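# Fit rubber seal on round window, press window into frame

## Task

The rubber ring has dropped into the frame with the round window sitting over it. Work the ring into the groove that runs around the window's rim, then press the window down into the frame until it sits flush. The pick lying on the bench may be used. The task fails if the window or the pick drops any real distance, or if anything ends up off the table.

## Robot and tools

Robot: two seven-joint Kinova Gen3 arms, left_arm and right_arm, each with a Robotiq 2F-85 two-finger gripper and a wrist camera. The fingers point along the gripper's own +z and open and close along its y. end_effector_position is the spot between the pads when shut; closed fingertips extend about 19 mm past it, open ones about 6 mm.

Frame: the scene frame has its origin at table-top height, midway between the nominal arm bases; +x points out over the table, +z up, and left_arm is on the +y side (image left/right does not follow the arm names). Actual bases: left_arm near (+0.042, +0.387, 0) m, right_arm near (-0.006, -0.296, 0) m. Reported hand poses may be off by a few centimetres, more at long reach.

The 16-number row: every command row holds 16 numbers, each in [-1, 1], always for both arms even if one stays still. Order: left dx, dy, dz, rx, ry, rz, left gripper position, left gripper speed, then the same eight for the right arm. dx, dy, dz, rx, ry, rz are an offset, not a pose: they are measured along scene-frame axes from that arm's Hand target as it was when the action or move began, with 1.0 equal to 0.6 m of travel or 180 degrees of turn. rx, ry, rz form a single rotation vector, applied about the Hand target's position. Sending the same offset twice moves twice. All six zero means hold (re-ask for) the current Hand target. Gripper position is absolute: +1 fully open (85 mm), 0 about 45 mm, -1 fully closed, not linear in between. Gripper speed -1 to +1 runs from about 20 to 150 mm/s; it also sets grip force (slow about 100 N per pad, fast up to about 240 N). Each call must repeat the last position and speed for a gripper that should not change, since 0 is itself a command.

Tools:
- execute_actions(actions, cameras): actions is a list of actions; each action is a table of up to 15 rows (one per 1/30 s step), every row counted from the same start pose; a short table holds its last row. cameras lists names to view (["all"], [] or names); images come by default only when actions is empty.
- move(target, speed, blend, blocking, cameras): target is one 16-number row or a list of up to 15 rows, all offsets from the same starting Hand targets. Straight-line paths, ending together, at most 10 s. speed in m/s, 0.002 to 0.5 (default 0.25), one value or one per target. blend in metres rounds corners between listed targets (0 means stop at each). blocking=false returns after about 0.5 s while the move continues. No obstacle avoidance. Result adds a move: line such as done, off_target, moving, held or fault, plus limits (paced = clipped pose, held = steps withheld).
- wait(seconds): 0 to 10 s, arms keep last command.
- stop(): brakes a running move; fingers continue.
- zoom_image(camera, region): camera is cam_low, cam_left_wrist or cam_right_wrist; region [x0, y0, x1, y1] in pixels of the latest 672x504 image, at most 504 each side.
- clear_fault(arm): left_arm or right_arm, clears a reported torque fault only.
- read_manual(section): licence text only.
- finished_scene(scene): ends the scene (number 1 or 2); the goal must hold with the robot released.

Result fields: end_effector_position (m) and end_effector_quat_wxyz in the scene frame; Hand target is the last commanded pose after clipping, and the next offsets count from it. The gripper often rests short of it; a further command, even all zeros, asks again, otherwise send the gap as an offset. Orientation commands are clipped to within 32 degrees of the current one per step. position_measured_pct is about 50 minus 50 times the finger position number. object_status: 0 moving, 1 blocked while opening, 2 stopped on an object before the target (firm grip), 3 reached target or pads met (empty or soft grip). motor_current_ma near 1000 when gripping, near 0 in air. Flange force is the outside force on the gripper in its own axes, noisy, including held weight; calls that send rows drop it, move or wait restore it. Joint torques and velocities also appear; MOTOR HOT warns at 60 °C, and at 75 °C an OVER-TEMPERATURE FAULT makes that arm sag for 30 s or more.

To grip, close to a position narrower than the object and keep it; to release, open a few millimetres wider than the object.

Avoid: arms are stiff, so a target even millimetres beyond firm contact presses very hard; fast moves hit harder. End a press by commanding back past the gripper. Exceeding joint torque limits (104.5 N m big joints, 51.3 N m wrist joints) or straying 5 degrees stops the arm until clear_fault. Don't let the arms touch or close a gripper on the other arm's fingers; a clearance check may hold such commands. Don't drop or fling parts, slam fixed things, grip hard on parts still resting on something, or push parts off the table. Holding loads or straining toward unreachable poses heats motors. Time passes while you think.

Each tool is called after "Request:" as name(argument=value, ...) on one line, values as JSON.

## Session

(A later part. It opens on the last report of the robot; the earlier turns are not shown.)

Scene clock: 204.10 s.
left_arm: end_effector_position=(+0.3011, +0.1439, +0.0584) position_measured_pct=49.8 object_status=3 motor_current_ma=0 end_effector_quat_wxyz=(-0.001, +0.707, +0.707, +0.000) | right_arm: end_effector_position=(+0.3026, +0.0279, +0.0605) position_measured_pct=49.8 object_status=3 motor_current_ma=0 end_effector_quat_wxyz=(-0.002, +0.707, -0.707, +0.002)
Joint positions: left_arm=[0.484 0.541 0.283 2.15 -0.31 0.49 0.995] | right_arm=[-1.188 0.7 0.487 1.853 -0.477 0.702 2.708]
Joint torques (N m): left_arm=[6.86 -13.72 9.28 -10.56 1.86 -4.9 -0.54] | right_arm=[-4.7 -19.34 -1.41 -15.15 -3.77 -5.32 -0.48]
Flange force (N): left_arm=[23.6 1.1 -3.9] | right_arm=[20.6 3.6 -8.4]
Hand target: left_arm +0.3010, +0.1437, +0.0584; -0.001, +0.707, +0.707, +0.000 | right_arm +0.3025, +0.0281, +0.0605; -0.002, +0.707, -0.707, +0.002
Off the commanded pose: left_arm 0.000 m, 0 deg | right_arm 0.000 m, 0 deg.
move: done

Request:
move(target=[0,-0.0033,0,0,0,0,0,0,0,0.0033,0,0,0,0,0,0], speed=0.02)

Request:
move(target=[0,0,0.02,0,0,0,0,0,0,0,0.02,0,0,0,0,0], speed=0.02, cameras=["cam_low"])

Request:
zoom_image(camera="cam_low", region=[270, 210, 360, 280])

Scene clock: 210.40 s.
left_arm: end_effector_position=(+0.3010, +0.1418, +0.0584) position_measured_pct=49.8 object_status=3 motor_current_ma=0 end_effector_quat_wxyz=(-0.001, +0.707, +0.707, +0.000) | right_arm: end_effector_position=(+0.3026, +0.0300, +0.0605) position_measured_pct=49.8 object_status=3 motor_current_ma=0 end_effector_quat_wxyz=(-0.002, +0.707, -0.707, +0.002)
Joint positions: left_arm=[0.488 0.543 0.283 2.145 -0.309 0.492 0.998] | right_arm=[-1.19 0.702 0.487 1.848 -0.477 0.705 2.705]
Joint torques (N m): left_arm=[13.22 -13.94 17.37 -16.75 3.96 -10.3 -0.87] | right_arm=[-12.1 -18.17 -9 -25.32 -8.7 -10.54 -0.61]
Flange force (N): left_arm=[44.4 3.7 -8.0] | right_arm=[48.0 6.1 -26.7]
Hand target: left_arm +0.3010, +0.1417, +0.0584; -0.001, +0.707, +0.707, +0.000 | right_arm +0.3025, +0.0301, +0.0605; -0.002, +0.707, -0.707, +0.002
Off the commanded pose: left_arm 0.000 m, 0 deg | right_arm 0.000 m, 0 deg.
move: done

Scene clock: 211.33 s.
left_arm: end_effector_position=(+0.3010, +0.1418, +0.0704) position_measured_pct=49.8 object_status=3 motor_current_ma=0 end_effector_quat_wxyz=(-0.001, +0.707, +0.707, +0.000) | right_arm: end_effector_position=(+0.3025, +0.0300, +0.0725) position_measured_pct=49.8 object_status=3 motor_current_ma=0 end_effector_quat_wxyz=(-0.002, +0.707, -0.707, +0.002)
Joint positions: left_arm=[0.473 0.514 0.302 2.136 -0.293 0.531 0.984] | right_arm=[-1.201 0.68 0.503 1.839 -0.462 0.735 2.692]
Joint torques (N m): left_arm=[12.88 -16.12 17 -18.22 4.23 -10.2 -0.82] | right_arm=[-9.93 -27.25 -4.8 -25.32 -7.31 -8.43 -0.32]
Flange force (N): left_arm=[43.9 3.0 -0.5] | right_arm=[37.7 4.2 1.7]
Hand target: left_arm +0.3010, +0.1418, +0.0704; -0.001, +0.707, +0.707, +0.000 | right_arm +0.3025, +0.0300, +0.0725; -0.002, +0.707, -0.707, +0.002
Off the commanded pose: left_arm 0.000 m, 0 deg | right_arm 0.000 m, 0 deg.
move: done
Images, in order (width x height): cam_low 672x504.

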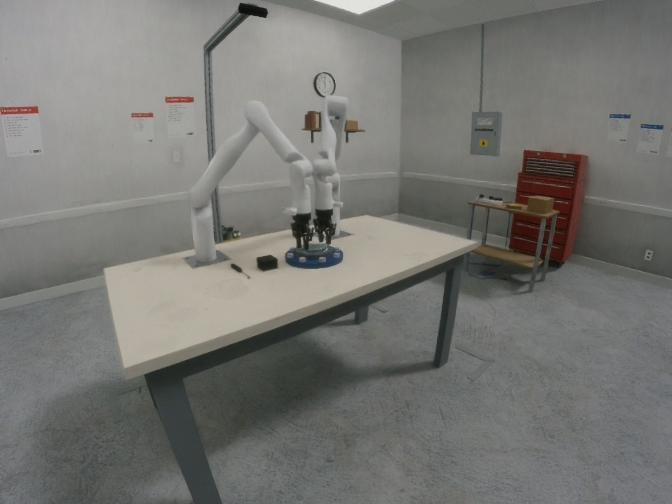

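Scaled by 5.600 from the camera's 672x504 image, which has a finer 960x720 frame.

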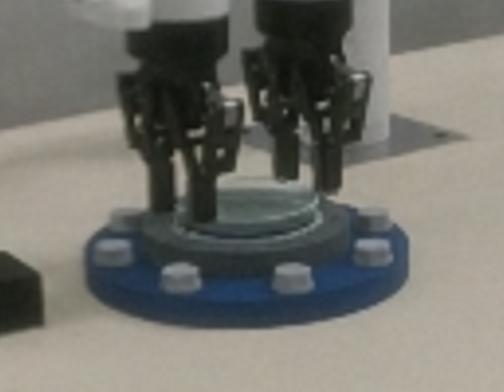

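Request:
move(target=[0,0,0.033,0,0,0,0,0,0,0,0.033,0,0,0,0,0], speed=0.03, cameras=["cam_low"])

Request:
zoom_image(camera="cam_low", region=[270, 200, 360, 280])

Scene clock: 215.83 s.
left_arm: end_effector_position=(+0.3010, +0.1418, +0.0902) position_measured_pct=49.8 object_status=3 motor_current_ma=0 end_effector_quat_wxyz=(-0.001, +0.707, +0.707, +0.000) | right_arm: end_effector_position=(+0.3025, +0.0300, +0.0923) position_measured_pct=49.8 object_status=3 motor_current_ma=0 end_effector_quat_wxyz=(-0.002, +0.707, -0.707, +0.002)
Joint positions: left_arm=[0.449 0.469 0.331 2.118 -0.264 0.595 0.959] | right_arm=[-1.218 0.646 0.528 1.823 -0.436 0.785 2.672]
Joint torques (N m): left_arm=[13.13 -14.94 16.61 -18.55 4.87 -9.96 -0.74] | right_arm=[-9.72 -26.15 -4.63 -25.33 -7.51 -8.83 -0.28]
Flange force (N): left_arm=[45.0 3.2 -1.3] | right_arm=[37.3 4.5 1.1]
Hand target: left_arm +0.3010, +0.1418, +0.0902; -0.001, +0.707, +0.707, +0.000 | right_arm +0.3025, +0.0300, +0.0923; -0.002, +0.707, -0.707, +0.002
Off the commanded pose: left_arm 0.000 m, 0 deg | right_arm 0.000 m, 0 deg.
move: done
Images, in order (width x height): cam_low 672x504.

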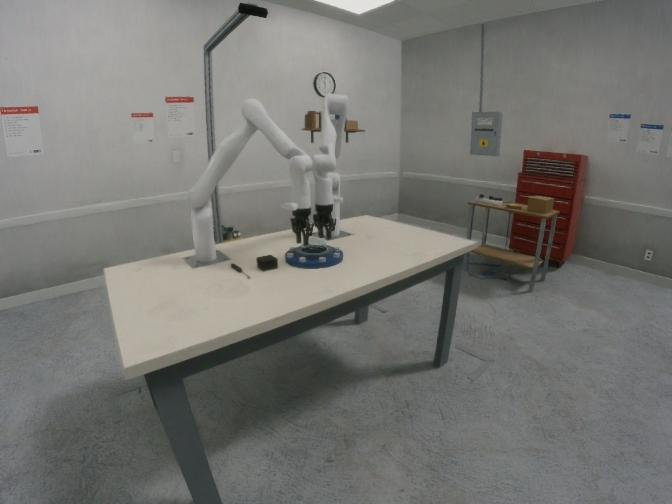

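Scaled by 5.600 from the camera's 672x504 image, which has a finer 960x720 frame.

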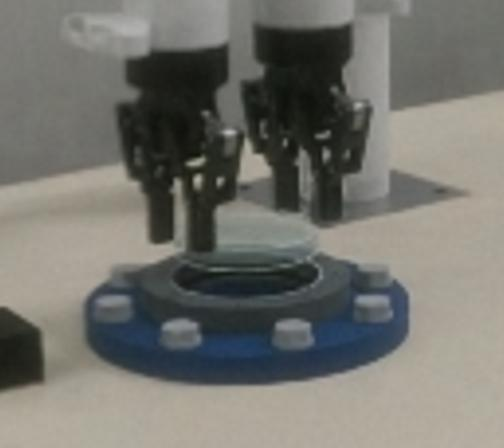

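Request:
move(target=[0.15,0,0.01,0,0,0,0,0,0.15,0,0.01,0,0,0,0,0], speed=0.05, cameras=["cam_low"])

Request:
zoom_image(camera="cam_low", region=[270, 200, 360, 280])

Scene clock: 229.40 s.
left_arm: end_effector_position=(+0.3910, +0.1418, +0.0962) position_measured_pct=49.8 object_status=3 motor_current_ma=0 end_effector_quat_wxyz=(-0.001, +0.707, +0.707, +0.000) | right_arm: end_effector_position=(+0.3925, +0.0300, +0.0983) position_measured_pct=49.8 object_status=3 motor_current_ma=0 end_effector_quat_wxyz=(-0.002, +0.707, -0.707, +0.002)
Joint positions: left_arm=[0.329 0.569 0.337 1.885 -0.269 0.733 0.81] | right_arm=[-1.042 0.75 0.521 1.577 -0.433 0.926 2.761]
Joint torques (N m): left_arm=[14 -16.89 17.12 -14.65 5.81 -7.27 -0.66] | right_arm=[-11.54 -27.11 -5.68 -21.27 -7.59 -6.46 -0.21]
Flange force (N): left_arm=[37.6 1.0 0.2] | right_arm=[32.0 3.0 1.5]
Hand target: left_arm +0.3910, +0.1418, +0.0962; -0.001, +0.707, +0.707, +0.000 | right_arm +0.3925, +0.0300, +0.0983; -0.002, +0.707, -0.707, +0.002
Off the commanded pose: left_arm 0.000 m, 0 deg | right_arm 0.000 m, 0 deg.
move: done
Images, in order (width x height): cam_low 672x504.

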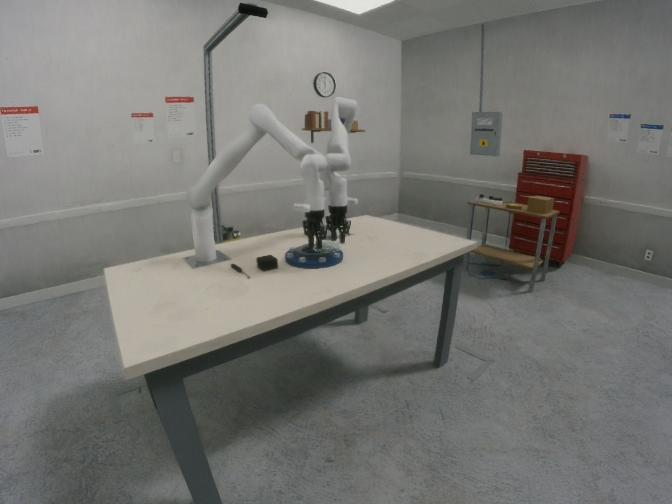

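Scaled by 5.600 from the camera's 672x504 image, which has a finer 960x720 frame.

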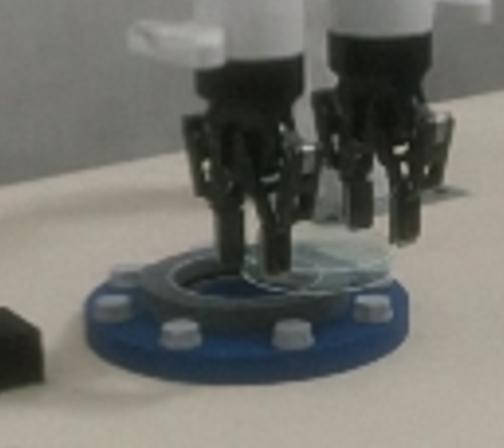

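Request:
move(target=[0.157,-0.0015,0,0,0,0,0,0,0.157,0.0015,0,0,0,0,0,0], speed=0.05, cameras=["cam_low"])

Request:
zoom_image(camera="cam_low", region=[280, 200, 400, 300])

Scene clock: 235.90 s.
left_arm: end_effector_position=(+0.4852, +0.1409, +0.0962) position_measured_pct=49.8 object_status=3 motor_current_ma=0 end_effector_quat_wxyz=(-0.001, +0.707, +0.707, +0.000) | right_arm: end_effector_position=(+0.4867, +0.0309, +0.0983) position_measured_pct=49.8 object_status=3 motor_current_ma=0 end_effector_quat_wxyz=(-0.002, +0.707, -0.707, +0.002)
Joint positions: left_arm=[0.261 0.709 0.337 1.597 -0.282 0.885 0.693] | right_arm=[-0.875 0.898 0.51 1.253 -0.44 1.094 2.808]
Joint torques (N m): left_arm=[17.53 -19.88 19.95 -13.16 7.65 -6.49 -0.59] | right_arm=[-15.95 -30.31 -7.87 -20.15 -8.98 -5.86 -0.24]
Flange force (N): left_arm=[38.2 0.2 0.4] | right_arm=[32.4 -0.7 1.5]
Hand target: left_arm +0.4852, +0.1409, +0.0962; -0.001, +0.707, +0.707, +0.000 | right_arm +0.4867, +0.0309, +0.0983; -0.002, +0.707, -0.707, +0.002
Off the commanded pose: left_arm 0.000 m, 0 deg | right_arm 0.000 m, 0 deg.
move: done
Images, in order (width x height): cam_low 672x504.

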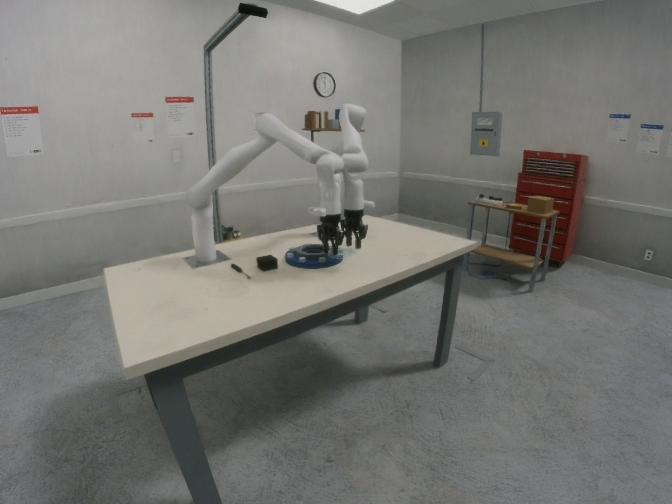

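Scaled by 4.200 from the camera's 672x504 image, which has a finer 960x720 frame.

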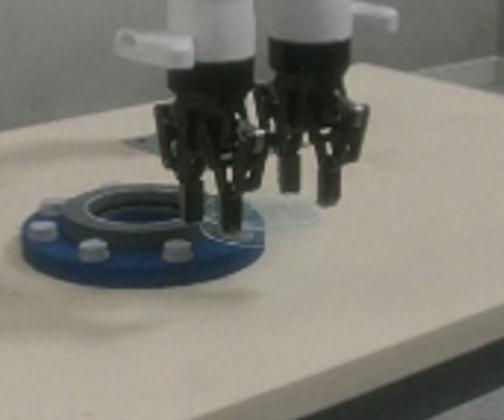

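Request:
move(target=[0,0,-0.09,0,0,0,0,0,0,0,-0.09,0,0,0,0,0], speed=0.05, cameras=["cam_low"])

Request:
zoom_image(camera="cam_low", region=[280, 200, 400, 300])

Request:
move(target=[0,0,-0.005,0,0,0,0,0,0,0,-0.005,0,0,0,0,0], speed=0.02)

Scene clock: 242.70 s.
left_arm: end_effector_position=(+0.4852, +0.1409, +0.0422) position_measured_pct=49.8 object_status=3 motor_current_ma=0 end_effector_quat_wxyz=(-0.001, +0.707, +0.707, +0.000) | right_arm: end_effector_position=(+0.4867, +0.0309, +0.0444) position_measured_pct=49.8 object_status=3 motor_current_ma=0 end_effector_quat_wxyz=(-0.002, +0.707, -0.707, +0.002)
Joint positions: left_arm=[0.281 0.797 0.303 1.635 -0.315 0.76 0.72] | right_arm=[-0.865 0.969 0.481 1.294 -0.471 0.984 2.832]
Joint torques (N m): left_arm=[17.14 -21.05 20.45 -13.03 6.41 -7.04 -0.59] | right_arm=[-16.26 -32.16 -8.32 -20.31 -8.55 -5.36 -0.13]
Flange force (N): left_arm=[38.0 -0.8 -0.6] | right_arm=[32.8 -0.9 2.2]
Hand target: left_arm +0.4852, +0.1409, +0.0422; -0.001, +0.707, +0.707, +0.000 | right_arm +0.4867, +0.0309, +0.0443; -0.002, +0.707, -0.707, +0.002
Off the commanded pose: left_arm 0.000 m, 0 deg | right_arm 0.000 m, 0 deg.
move: done
Images, in order (width x height): cam_low 672x504.

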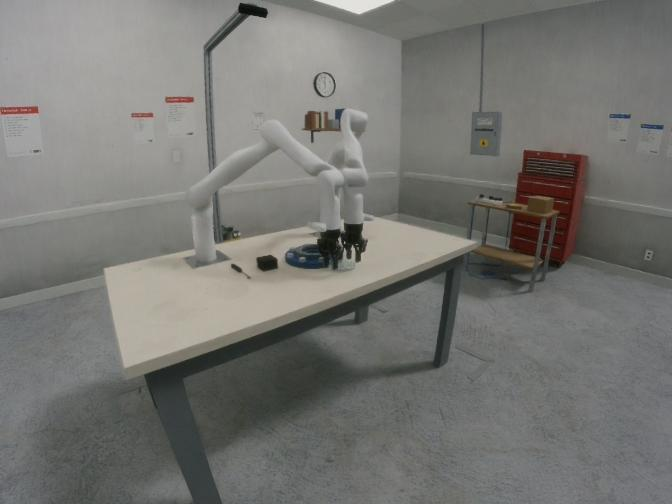

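Scaled by 4.200 from the camera's 672x504 image, which has a finer 960x720 frame.

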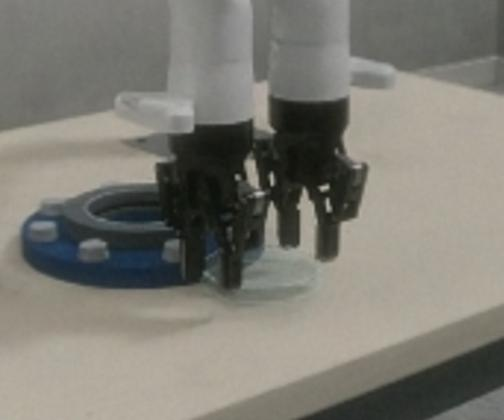

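Scene clock: 243.40 s.
left_arm: end_effector_position=(+0.4852, +0.1408, +0.0392) position_measured_pct=49.8 object_status=3 motor_current_ma=0 end_effector_quat_wxyz=(-0.001, +0.707, +0.707, +0.000) | right_arm: end_effector_position=(+0.4867, +0.0309, +0.0414) position_measured_pct=49.8 object_status=3 motor_current_ma=0 end_effector_quat_wxyz=(-0.002, +0.707, -0.707, +0.002)
Joint positions: left_arm=[0.283 0.802 0.301 1.636 -0.317 0.753 0.721] | right_arm=[-0.864 0.973 0.479 1.295 -0.473 0.979 2.833]
Joint torques (N m): left_arm=[17.16 -21.07 20.5 -12.98 6.33 -7.05 -0.59] | right_arm=[-16.18 -32.2 -8.34 -20.21 -8.57 -5.27 -0.13]
Flange force (N): left_arm=[38.0 -0.8 -0.7] | right_arm=[32.6 -0.9 2.2]
Hand target: left_arm +0.4852, +0.1409, +0.0392; -0.001, +0.707, +0.707, +0.000 | right_arm +0.4867, +0.0309, +0.0413; -0.002, +0.707, -0.707, +0.002
Off the commanded pose: left_arm 0.000 m, 0 deg | right_arm 0.000 m, 0 deg.
move: done

Request:
move(target=[0,0,-0.005,0,0,0,0,0,0,0,-0.005,0,0,0,0,0], speed=0.02)

Request:
move(target=[0,0,-0.004,0,0,0,0,0,0,0,-0.004,0,0,0,0,0], speed=0.02)

Request:
move(target=[0,0,-0.004,0,0,0,0,0,0,0,-0.004,0,0,0,0,0], speed=0.02)

Scene clock: 247.60 s.
left_arm: end_effector_position=(+0.4852, +0.1409, +0.0362) position_measured_pct=49.8 object_status=3 motor_current_ma=0 end_effector_quat_wxyz=(-0.001, +0.707, +0.707, +0.000) | right_arm: end_effector_position=(+0.4868, +0.0309, +0.0384) position_measured_pct=49.8 object_status=3 motor_current_ma=0 end_effector_quat_wxyz=(-0.002, +0.707, -0.707, +0.002)
Joint positions: left_arm=[0.284 0.807 0.299 1.638 -0.318 0.747 0.723] | right_arm=[-0.863 0.977 0.478 1.297 -0.475 0.973 2.835]
Joint torques (N m): left_arm=[17.08 -21.17 20.5 -12.96 6.28 -7.04 -0.55] | right_arm=[-16.18 -32.33 -8.39 -20.18 -8.45 -5.25 -0.12]
Flange force (N): left_arm=[37.9 -0.9 -0.6] | right_arm=[32.4 -1.1 2.2]
Hand target: left_arm +0.4852, +0.1409, +0.0362; -0.001, +0.707, +0.707, +0.000 | right_arm +0.4867, +0.0309, +0.0383; -0.002, +0.707, -0.707, +0.002
Off the commanded pose: left_arm 0.000 m, 0 deg | right_arm 0.000 m, 0 deg.
move: done

Scene clock: 248.30 s.
left_arm: end_effector_position=(+0.4852, +0.1409, +0.0338) position_measured_pct=49.8 object_status=3 motor_current_ma=0 end_effector_quat_wxyz=(-0.001, +0.707, +0.707, +0.000) | right_arm: end_effector_position=(+0.4867, +0.0310, +0.0360) position_measured_pct=49.8 object_status=3 motor_current_ma=0 end_effector_quat_wxyz=(-0.002, +0.707, -0.707, +0.002)
Joint positions: left_arm=[0.285 0.811 0.297 1.639 -0.32 0.741 0.724] | right_arm=[-0.863 0.981 0.476 1.298 -0.476 0.968 2.836]
Joint torques (N m): left_arm=[17.1 -21.3 20.56 -12.97 6.26 -7.09 -0.61] | right_arm=[-16.18 -32.24 -8.37 -20.22 -8.44 -5.19 -0.12]
Flange force (N): left_arm=[37.9 -0.9 -0.5] | right_arm=[32.8 -0.6 2.1]
Hand target: left_arm +0.4852, +0.1409, +0.0338; -0.001, +0.707, +0.707, +0.000 | right_arm +0.4867, +0.0310, +0.0359; -0.002, +0.707, -0.707, +0.002
Off the commanded pose: left_arm 0.000 m, 0 deg | right_arm 0.000 m, 0 deg.
move: done

Scene clock: 249.00 s.
left_arm: end_effector_position=(+0.4852, +0.1409, +0.0314) position_measured_pct=49.8 object_status=3 motor_current_ma=0 end_effector_quat_wxyz=(-0.001, +0.707, +0.707, +0.000) | right_arm: end_effector_position=(+0.4867, +0.0310, +0.0336) position_measured_pct=49.8 object_status=3 motor_current_ma=0 end_effector_quat_wxyz=(-0.002, +0.707, -0.707, +0.002)
Joint positions: left_arm=[0.286 0.815 0.296 1.64 -0.321 0.736 0.725] | right_arm=[-0.862 0.984 0.475 1.299 -0.477 0.964 2.837]
Joint torques (N m): left_arm=[17.13 -21.29 20.56 -12.96 6.19 -7.16 -0.56] | right_arm=[-16.27 -32.48 -8.41 -20.2 -8.42 -5.25 -0.09]
Flange force (N): left_arm=[38.0 -0.8 -0.9] | right_arm=[32.5 -1.2 2.2]
Hand target: left_arm +0.4852, +0.1409, +0.0314; -0.001, +0.707, +0.707, +0.000 | right_arm +0.4867, +0.0310, +0.0335; -0.002, +0.707, -0.707, +0.002
Off the commanded pose: left_arm 0.000 m, 0 deg | right_arm 0.000 m, 0 deg.
move: done

Request:
move(target=[0,0,-0.004,0,0,0,0,0,0,0,-0.004,0,0,0,0,0], speed=0.02, cameras=["cam_low"])

Request:
zoom_image(camera="cam_low", region=[310, 230, 370, 280])

Request:
move(target=[0,0,-0.004,0,0,0,0,0,0,0,-0.004,0,0,0,0,0], speed=0.02)

Scene clock: 254.10 s.
left_arm: end_effector_position=(+0.4852, +0.1408, +0.0290) position_measured_pct=49.8 object_status=3 motor_current_ma=0 end_effector_quat_wxyz=(-0.001, +0.707, +0.707, +0.000) | right_arm: end_effector_position=(+0.4867, +0.0309, +0.0312) position_measured_pct=49.8 object_status=3 motor_current_ma=0 end_effector_quat_wxyz=(-0.002, +0.707, -0.707, +0.002)
Joint positions: left_arm=[0.287 0.82 0.294 1.641 -0.323 0.731 0.726] | right_arm=[-0.862 0.988 0.473 1.3 -0.479 0.959 2.838]
Joint torques (N m): left_arm=[17.06 -21.45 20.56 -12.98 6.14 -7.15 -0.56] | right_arm=[-16.28 -32.54 -8.42 -20.26 -8.37 -5.17 -0.11]
Flange force (N): left_arm=[37.9 -0.9 -0.6] | right_arm=[32.8 -0.9 2.4]
Hand target: left_arm +0.4852, +0.1408, +0.0290; -0.001, +0.707, +0.707, +0.000 | right_arm +0.4867, +0.0309, +0.0311; -0.002, +0.707, -0.707, +0.002
Off the commanded pose: left_arm 0.000 m, 0 deg | right_arm 0.000 m, 0 deg.
move: done
Images, in order (width x height): cam_low 672x504.

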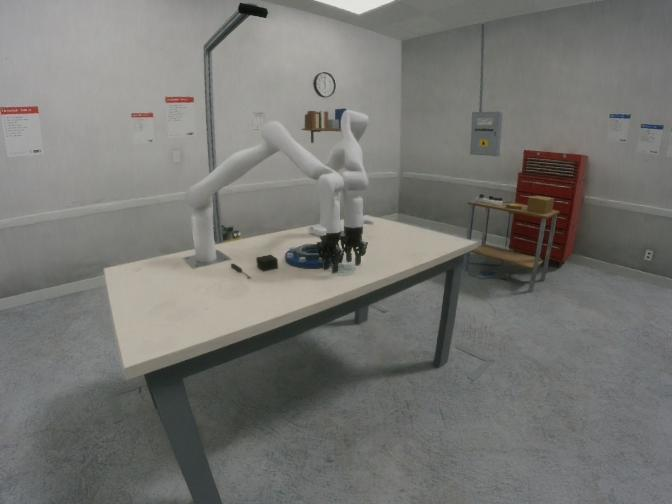

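Scaled by 8.400 from the camera's 672x504 image, which has a finer 960x720 frame.

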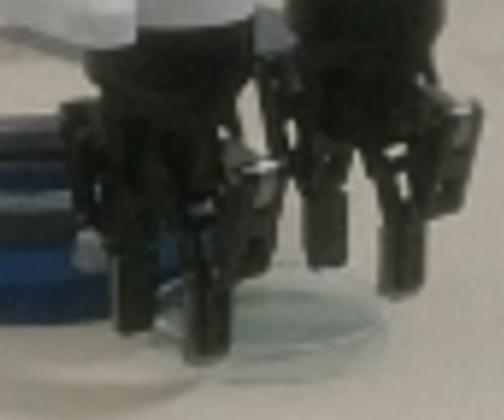

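Scene clock: 254.80 s.
left_arm: end_effector_position=(+0.4853, +0.1409, +0.0267) position_measured_pct=49.8 object_status=3 motor_current_ma=0 end_effector_quat_wxyz=(-0.001, +0.707, +0.707, +0.000) | right_arm: end_effector_position=(+0.4867, +0.0309, +0.0288) position_measured_pct=49.8 object_status=3 motor_current_ma=0 end_effector_quat_wxyz=(-0.002, +0.707, -0.707, +0.002)
Joint positions: left_arm=[0.288 0.824 0.292 1.642 -0.324 0.726 0.727] | right_arm=[-0.861 0.991 0.472 1.301 -0.48 0.955 2.839]
Joint torques (N m): left_arm=[19.17 -16.79 22.13 -12.15 6.87 -8.25 -0.51] | right_arm=[-17.62 -26.67 -10.78 -19 -9.21 -5.67 -0.27]
Flange force (N): left_arm=[43.0 -1.3 -11.0] | right_arm=[36.5 0.0 -9.3]
Hand target: left_arm +0.4852, +0.1409, +0.0266; -0.001, +0.707, +0.707, +0.000 | right_arm +0.4867, +0.0309, +0.0287; -0.002, +0.707, -0.707, +0.002
Off the commanded pose: left_arm 0.000 m, 0 deg | right_arm 0.000 m, 0 deg.
move: done

Request:
move(target=[0,0.02,0.0005,0,0,0,0,0,0,-0.02,0.0005,0,0,0,0,0], speed=0.03)

Request:
move(target=[[0,0.02,0.15,0,0,0,0,0,0,-0.02,0.13,0,0,0,0,0],[-0.36,0.1,0.42,0,0,-0.5,0,0,0,-0.1,0.2,0.3,0,0,0,0]], cameras=["all"])

Request:
zoom_image(camera="cam_left_wrist", region=[130, 100, 550, 450])

Scene clock: 260.93 s.
left_arm: end_effector_position=(+0.4852, +0.1528, +0.0269) position_measured_pct=49.8 object_status=3 motor_current_ma=0 end_effector_quat_wxyz=(-0.001, +0.707, +0.707, +0.000) | right_arm: end_effector_position=(+0.4867, +0.0190, +0.0290) position_measured_pct=49.8 object_status=3 motor_current_ma=0 end_effector_quat_wxyz=(-0.002, +0.707, -0.707, +0.002)
Joint positions: left_arm=[0.264 0.815 0.293 1.663 -0.327 0.714 0.711] | right_arm=[-0.848 0.978 0.47 1.331 -0.48 0.938 2.861]
Joint torques (N m): left_arm=[-0.11 -19.22 1.98 -6.7 -0.12 -0.2 -0.14] | right_arm=[1 -23.09 4.56 -6.2 0.28 -0.54 -0.15]
Motor temperatures (°C): left_arm=[34 34 32 30 40 42 35] | right_arm=[35 32 28 33 37 38 37]
Flange force (N): left_arm=[1.8 -4.5 -1.1] | right_arm=[-2.4 -1.0 0.0]
Hand target: left_arm +0.4852, +0.1529, +0.0269; -0.001, +0.707, +0.707, +0.000 | right_arm +0.4867, +0.0190, +0.0290; -0.002, +0.707, -0.707, +0.002
Off the commanded pose: left_arm 0.000 m, 0 deg | right_arm 0.000 m, 0 deg.
move: done

Scene clock: 265.43 s.
left_arm: end_effector_position=(+0.2692, +0.2128, +0.2789) position_measured_pct=49.8 object_status=3 motor_current_ma=0 end_effector_quat_wxyz=(-0.001, +1.000, +0.000, +0.000) | right_arm: end_effector_position=(+0.4867, -0.0410, +0.1490) position_measured_pct=49.8 object_status=3 motor_current_ma=0 end_effector_quat_wxyz=(-0.323, +0.629, -0.631, -0.319)
Joint positions: left_arm=[-0.209 -0.056 0.757 1.983 0.039 1.199 -1.046] | right_arm=[-0.022 0.788 -0.047 1.697 -1.172 1.024 3.926]
Joint torques (N m): left_arm=[-0.08 -4.1 -0.4 -9.56 -0.08 -0.32 -0.45] | right_arm=[0.91 -20.19 -0.53 -5.45 -1.15 1.12 -0.09]
Flange force (N): left_arm=[-3.8 -0.5 1.7] | right_arm=[-0.4 -0.9 1.7]
Hand target: left_arm +0.2692, +0.2129, +0.2789; -0.001, +1.000, +0.000, +0.000 | right_arm +0.4867, -0.0410, +0.1490; -0.323, +0.629, -0.631, -0.319
Off the commanded pose: left_arm 0.000 m, 0 deg | right_arm 0.000 m, 0 deg.
move: done

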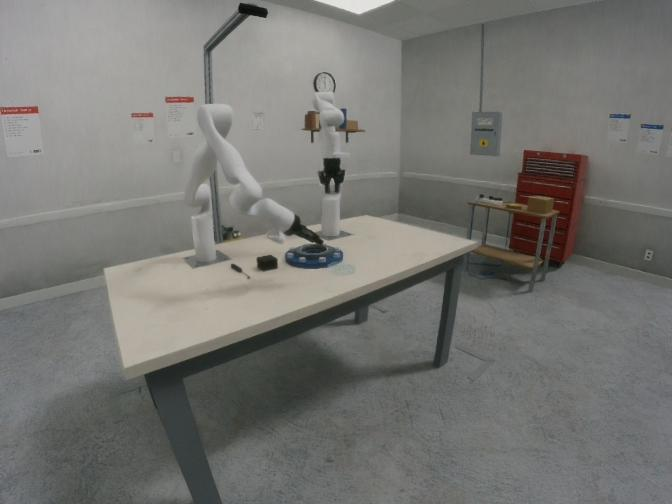

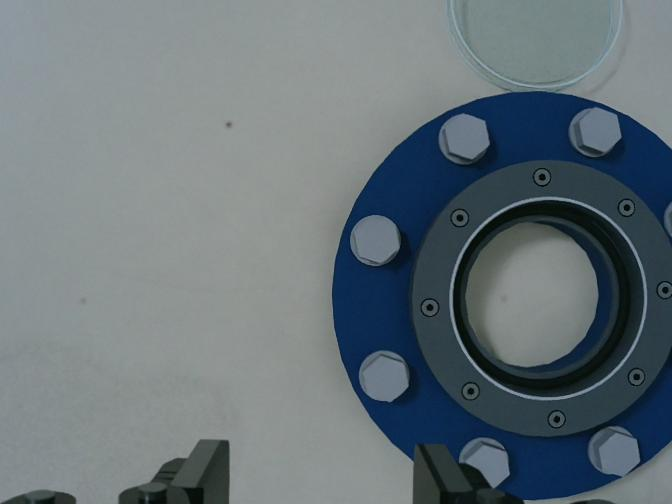

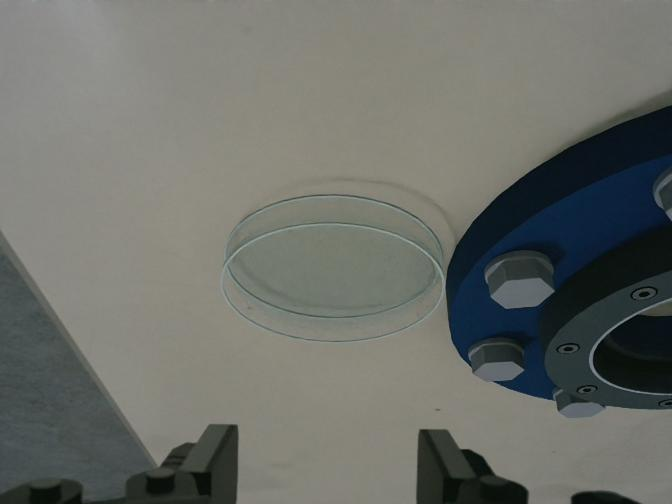

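Scaled by 1.200.

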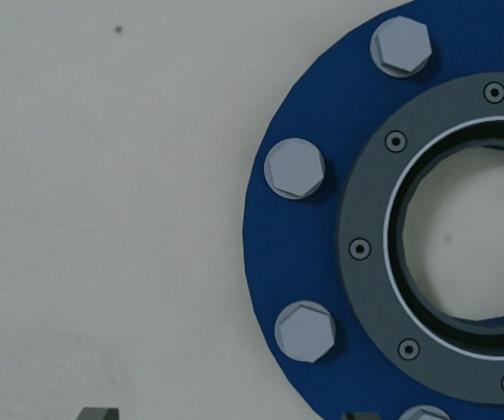

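Request:
zoom_image(camera="cam_right_wrist", region=[200, 180, 460, 360])

Request:
zoom_image(camera="cam_left_wrist", region=[430, 180, 670, 420])

Scaled by 1.938.

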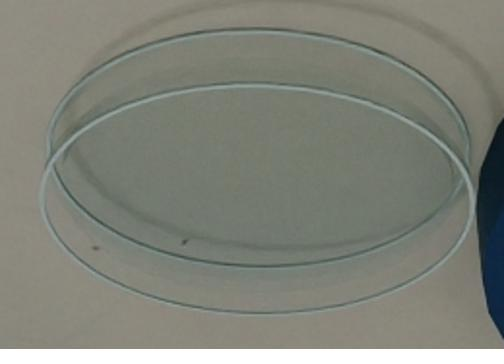

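Scaled by 2.100.

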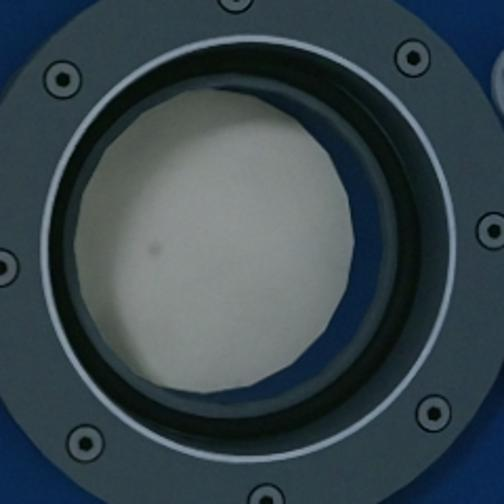

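Request:
move(target=[-0.04,-0.213,-0.29,0,0,0,0,0,0,0,0.0,0,0,0,0,0], cameras=["cam_left_wrist"])

Request:
zoom_image(camera="cam_left_wrist", region=[180, 40, 340, 200])

Request:
zoom_image(camera="cam_left_wrist", region=[340, 250, 540, 450])

Scene clock: 275.67 s.
left_arm: end_effector_position=(+0.2452, +0.0851, +0.1049) position_measured_pct=49.8 object_status=3 motor_current_ma=0 end_effector_quat_wxyz=(-0.001, +1.000, +0.000, +0.000) | right_arm: end_effector_position=(+0.4867, -0.0410, +0.1490) position_measured_pct=49.8 object_status=3 motor_current_ma=0 end_effector_quat_wxyz=(-0.323, +0.629, -0.631, -0.319)
Joint positions: left_arm=[0.4 0.523 0.722 2.089 -0.529 0.717 -0.112] | right_arm=[-0.022 0.788 -0.047 1.697 -1.172 1.024 3.926]
Joint torques (N m): left_arm=[0.04 -12.16 2.6 -6.15 -0.1 -0.3 0.09] | right_arm=[0.96 -20.18 -0.5 -5.49 -1.19 1.07 -0.1]
Flange force (N): left_arm=[-1.8 -3.4 -1.4] | right_arm=[-0.4 -0.8 1.7]
Hand target: left_arm +0.2452, +0.0851, +0.1049; -0.001, +1.000, +0.000, +0.000 | right_arm +0.4867, -0.0410, +0.1490; -0.323, +0.629, -0.631, -0.319
Off the commanded pose: left_arm 0.000 m, 0 deg | right_arm 0.000 m, 0 deg.
move: done
Images, in order (width x height): cam_left_wrist 672x504.

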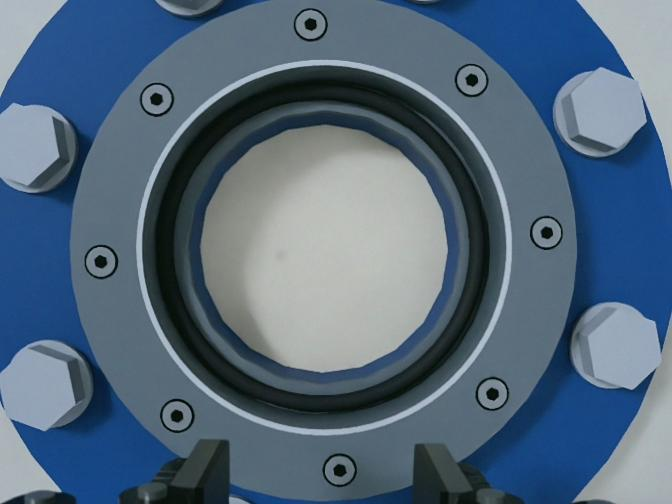

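Scaled by 3.150.

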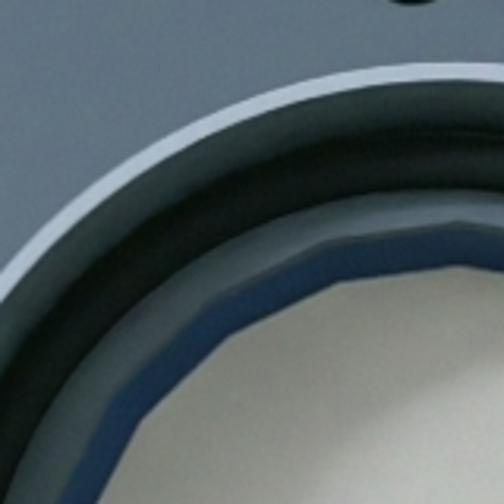

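Scaled by 2.520.

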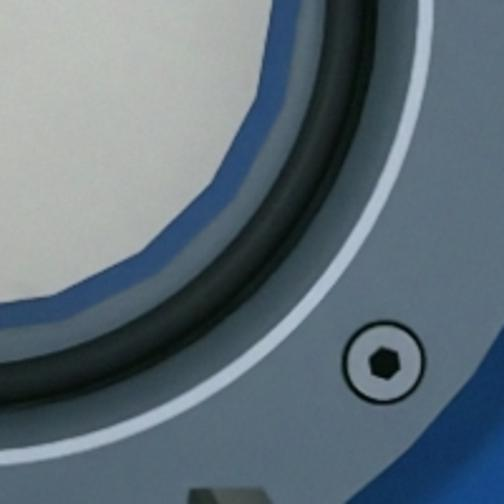

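Request:
move(target=[0,0,0.15,0,0,0,0,0,-0.461,-0.315,0.05,-0.232,0.235,-0.458,0.2,1], cameras=["all"])

Scene clock: 325.80 s.
left_arm: end_effector_position=(+0.2452, +0.0851, +0.1949) position_measured_pct=49.8 object_status=3 motor_current_ma=0 end_effector_quat_wxyz=(-0.001, +1.000, +0.000, +0.000) | right_arm: end_effector_position=(+0.2102, -0.2300, +0.1790) position_measured_pct=39.8 object_status=3 motor_current_ma=0 end_effector_quat_wxyz=(+0.001, +0.000, +1.000, +0.000)
Joint positions: left_arm=[0.255 0.355 0.876 1.96 -0.33 0.976 -0.29] | right_arm=[-0.674 -0.022 0.268 2.345 0.008 0.816 1.156]
Joint torques (N m): left_arm=[-0.09 -9.96 2.09 -8.18 -0.12 -0.25 -0.12] | right_arm=[1.05 -5.49 0.93 -6.32 0.23 -0.52 -0.02]
Flange force (N): left_arm=[-2.9 -3.3 0.3] | right_arm=[2.3 3.9 -3.8]
Hand target: left_arm +0.2452, +0.0851, +0.1949; -0.001, +1.000, +0.000, +0.000 | right_arm +0.2101, -0.2300, +0.1790; +0.001, +0.000, +1.000, +0.000
Off the commanded pose: left_arm 0.000 m, 0 deg | right_arm 0.000 m, 0 deg.
move: done

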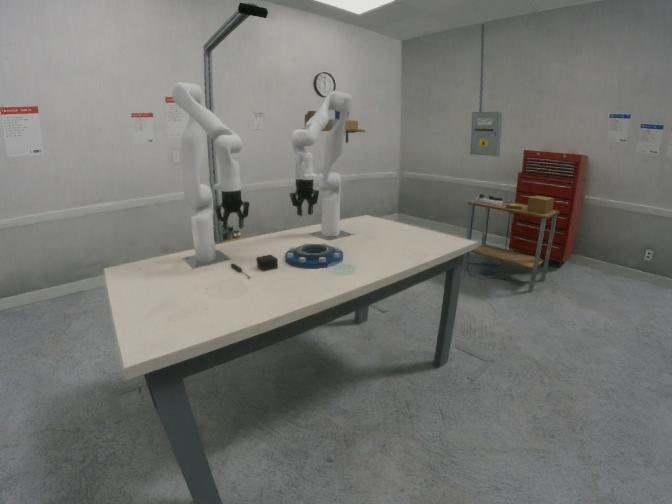

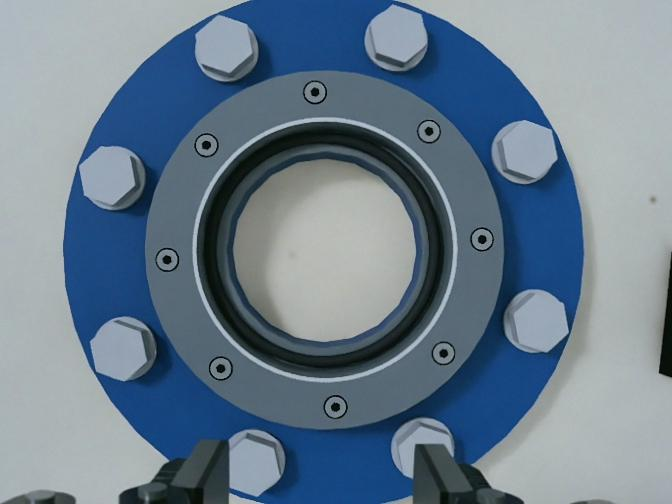

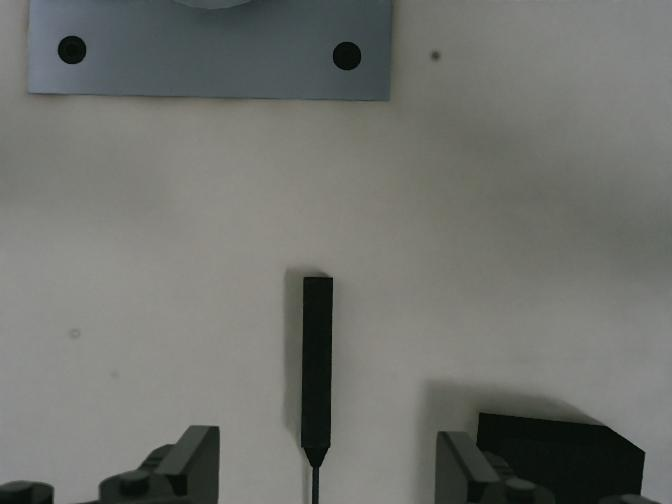

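Request:
move(target=[[0,0,0,0,0,0,0,0,-0.005,-0.0133,-0.23,0,0,0,0.2,1],[0,0,0,0,0,0,0,0,-0.005,-0.0133,-0.26,0,0,0,0.2,1]], speed=[0.2,0.03], cameras=["all"])

Scene clock: 335.37 s.
left_arm: end_effector_position=(+0.2452, +0.0851, +0.1949) position_measured_pct=49.8 object_status=3 motor_current_ma=0 end_effector_quat_wxyz=(-0.001, +1.000, +0.000, +0.000) | right_arm: end_effector_position=(+0.2077, -0.2379, +0.0232) position_measured_pct=39.8 object_status=3 motor_current_ma=0 end_effector_quat_wxyz=(-0.005, +0.000, +1.000, -0.001)
Joint positions: left_arm=[0.255 0.355 0.876 1.96 -0.33 0.976 -0.29] | right_arm=[-0.386 0.527 0.021 2.58 -0.264 0.047 1.462]
Joint torques (N m): left_arm=[-0.1 -9.96 2.13 -8.18 -0.13 -0.29 -0.13] | right_arm=[1.11 -10.29 1.41 -0.2 0.16 -0.42 -0.28]
Flange force (N): left_arm=[-2.9 -3.2 0.3] | right_arm=[0.6 4.6 -2.0]
Hand target: left_arm +0.2452, +0.0851, +0.1949; -0.001, +1.000, +0.000, +0.000 | right_arm +0.2071, -0.2380, +0.0230; +0.001, +0.000, +1.000, +0.000
Off the commanded pose: left_arm 0.000 m, 0 deg | right_arm 0.001 m, 1 deg.
joint sent to its limit (right arm) — joint 4 (elbow), upper limit, where the elbow is as bent as it goes. The joint targets still meet the commanded pose.
move: done

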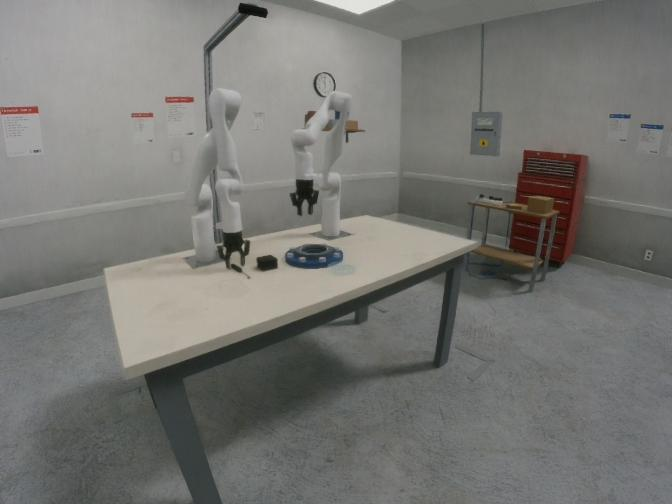

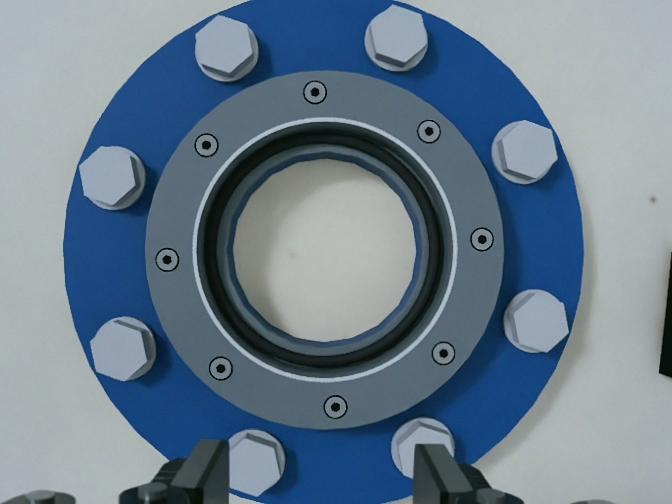

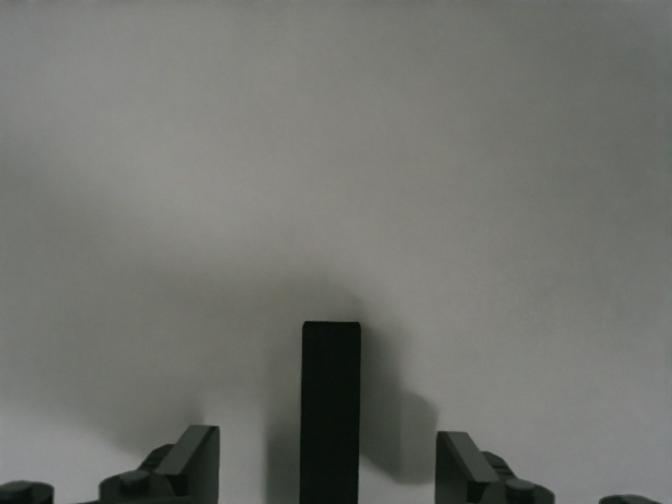

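Request:
move(target=[0,0,0,0,0,0,0,0,0,0,0,0,0,0,-0.9,-0.6])

Request:
move(target=[0,0,0,0,0,0,0,0,0,-0.0167,0.25,0,0,0,-0.9,-0.6], speed=0.1, cameras=["cam_right_wrist","cam_low"])

Scene clock: 340.37 s.
left_arm: end_effector_position=(+0.2452, +0.0851, +0.1949) position_measured_pct=49.8 object_status=3 motor_current_ma=0 end_effector_quat_wxyz=(-0.001, +1.000, +0.000, +0.000) | right_arm: end_effector_position=(+0.2077, -0.2379, +0.0232) position_measured_pct=84.8 object_status=2 motor_current_ma=1000 end_effector_quat_wxyz=(-0.005, +0.000, +1.000, -0.001)
Joint positions: left_arm=[0.255 0.355 0.876 1.96 -0.33 0.976 -0.29] | right_arm=[-0.386 0.527 0.021 2.58 -0.264 0.047 1.462]
Joint torques (N m): left_arm=[-0.06 -10 2.1 -8.17 -0.14 -0.3 -0.14] | right_arm=[0.86 -5.18 1.17 -1.49 0.28 -1.38 -0.07]
Flange force (N): left_arm=[-2.8 -3.2 0.2] | right_arm=[2.8 3.6 -28.6]
Hand target: left_arm +0.2452, +0.0851, +0.1949; -0.001, +1.000, +0.000, +0.000 | right_arm +0.2077, -0.2379, +0.0232; -0.005, +0.000, +1.000, -0.001 (not the last commanded pose)
Off the commanded pose: left_arm 0.000 m, 0 deg | right_arm 0.001 m, 1 deg.
move: done

Scene clock: 342.37 s.
left_arm: end_effector_position=(+0.2452, +0.0851, +0.1949) position_measured_pct=49.8 object_status=3 motor_current_ma=0 end_effector_quat_wxyz=(-0.001, +1.000, +0.000, +0.000) | right_arm: end_effector_position=(+0.2077, -0.2479, +0.1731) position_measured_pct=84.8 object_status=2 motor_current_ma=1000 end_effector_quat_wxyz=(-0.005, +0.000, +1.000, -0.001)
Joint positions: left_arm=[0.255 0.355 0.876 1.96 -0.33 0.976 -0.29] | right_arm=[-0.58 -0.015 0.25 2.365 0.003 0.801 1.235]
Joint torques (N m): left_arm=[-0.05 -9.97 2.15 -8.19 -0.15 -0.27 -0.15] | right_arm=[0.9 -5.28 1.12 -6.11 0.21 -0.21 -0.04]
Flange force (N): left_arm=[-2.9 -3.4 0.3] | right_arm=[2.5 4.0 -3.1]
Hand target: left_arm +0.2452, +0.0851, +0.1949; -0.001, +1.000, +0.000, +0.000 | right_arm +0.2077, -0.2479, +0.1732; -0.005, +0.000, +1.000, -0.001
Off the commanded pose: left_arm 0.000 m, 0 deg | right_arm 0.000 m, 0 deg.
move: done
Images, in order (width x height): cam_low 672x504, cam_right_wrist 672x504.

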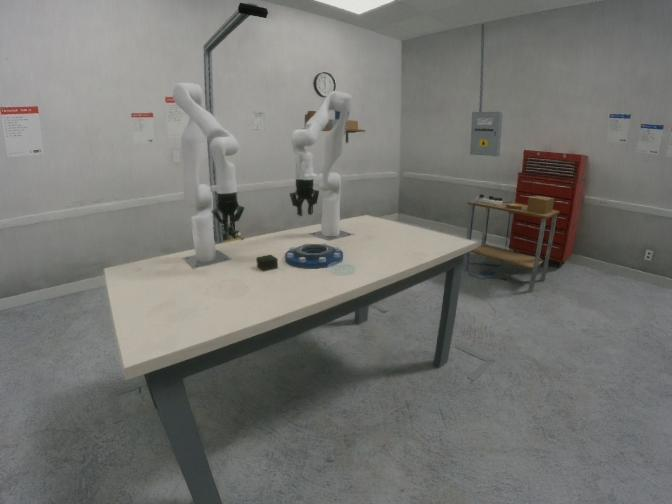

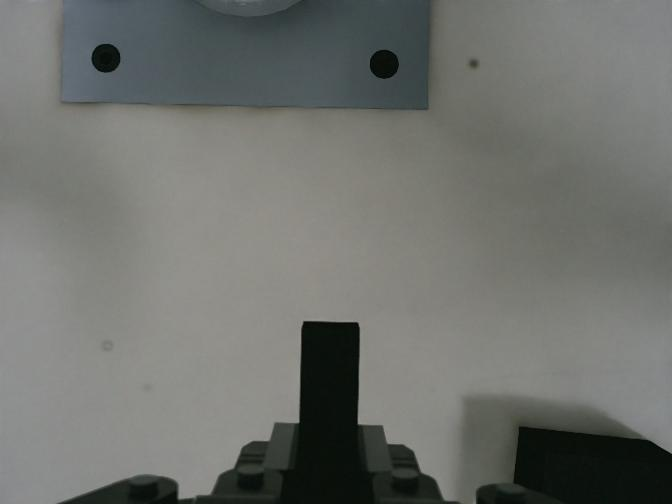

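Request:
move(target=[[0.248,0.1315,0.1,-0.3835,-0.1016,-0.755,0,0,0,0,0.15,0,0,0,-0.9,-0.6],[0.248,0.1315,-0.2,-0.3835,-0.1016,-0.755,0,0,0,0.0,0.15,0.385,0.385,-0.385,-0.9,-0.6]], speed=0.35, cameras=["all"])

Scene clock: 404.27 s.
left_arm: end_effector_position=(+0.3940, +0.1640, +0.0749) position_measured_pct=49.8 object_status=3 motor_current_ma=0 end_effector_quat_wxyz=(-0.438, -0.230, +0.861, -0.116) | right_arm: end_effector_position=(+0.2077, -0.2479, +0.2632) position_measured_pct=84.8 object_status=2 motor_current_ma=1000 end_effector_quat_wxyz=(+0.503, -0.497, -0.498, -0.502)
Joint positions: left_arm=[-0.408 1.643 1.556 1.374 -0.702 1.628 -3.219] | right_arm=[0.391 0.942 0.608 2.239 -0.745 1.958 1.881]
Joint torques (N m): left_arm=[-0.08 -19.02 8.72 -0.27 2.41 -0.05 -0.17] | right_arm=[0.91 -13.98 2.39 1.39 1.08 2.46 -0.16]
Flange force (N): left_arm=[2.8 2.4 1.5] | right_arm=[-0.7 2.9 2.1]
Hand target: left_arm +0.3940, +0.1640, +0.0749; -0.438, -0.230, +0.861, -0.116 | right_arm +0.2077, -0.2479, +0.2632; +0.503, -0.497, -0.498, -0.502
Off the commanded pose: left_arm 0.000 m, 0 deg | right_arm 0.000 m, 0 deg.
move: done

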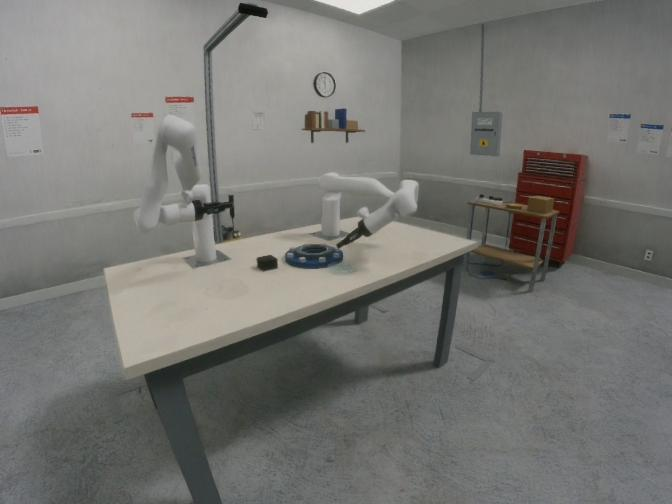

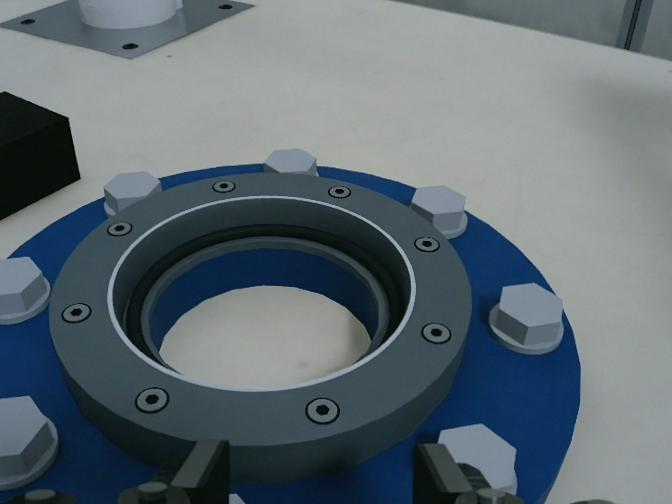

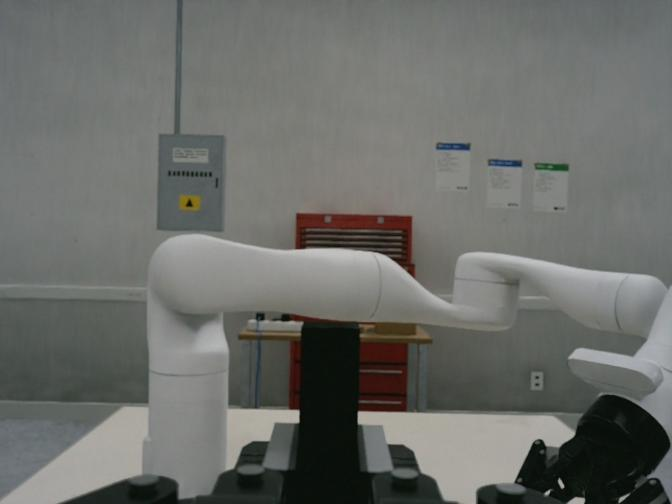

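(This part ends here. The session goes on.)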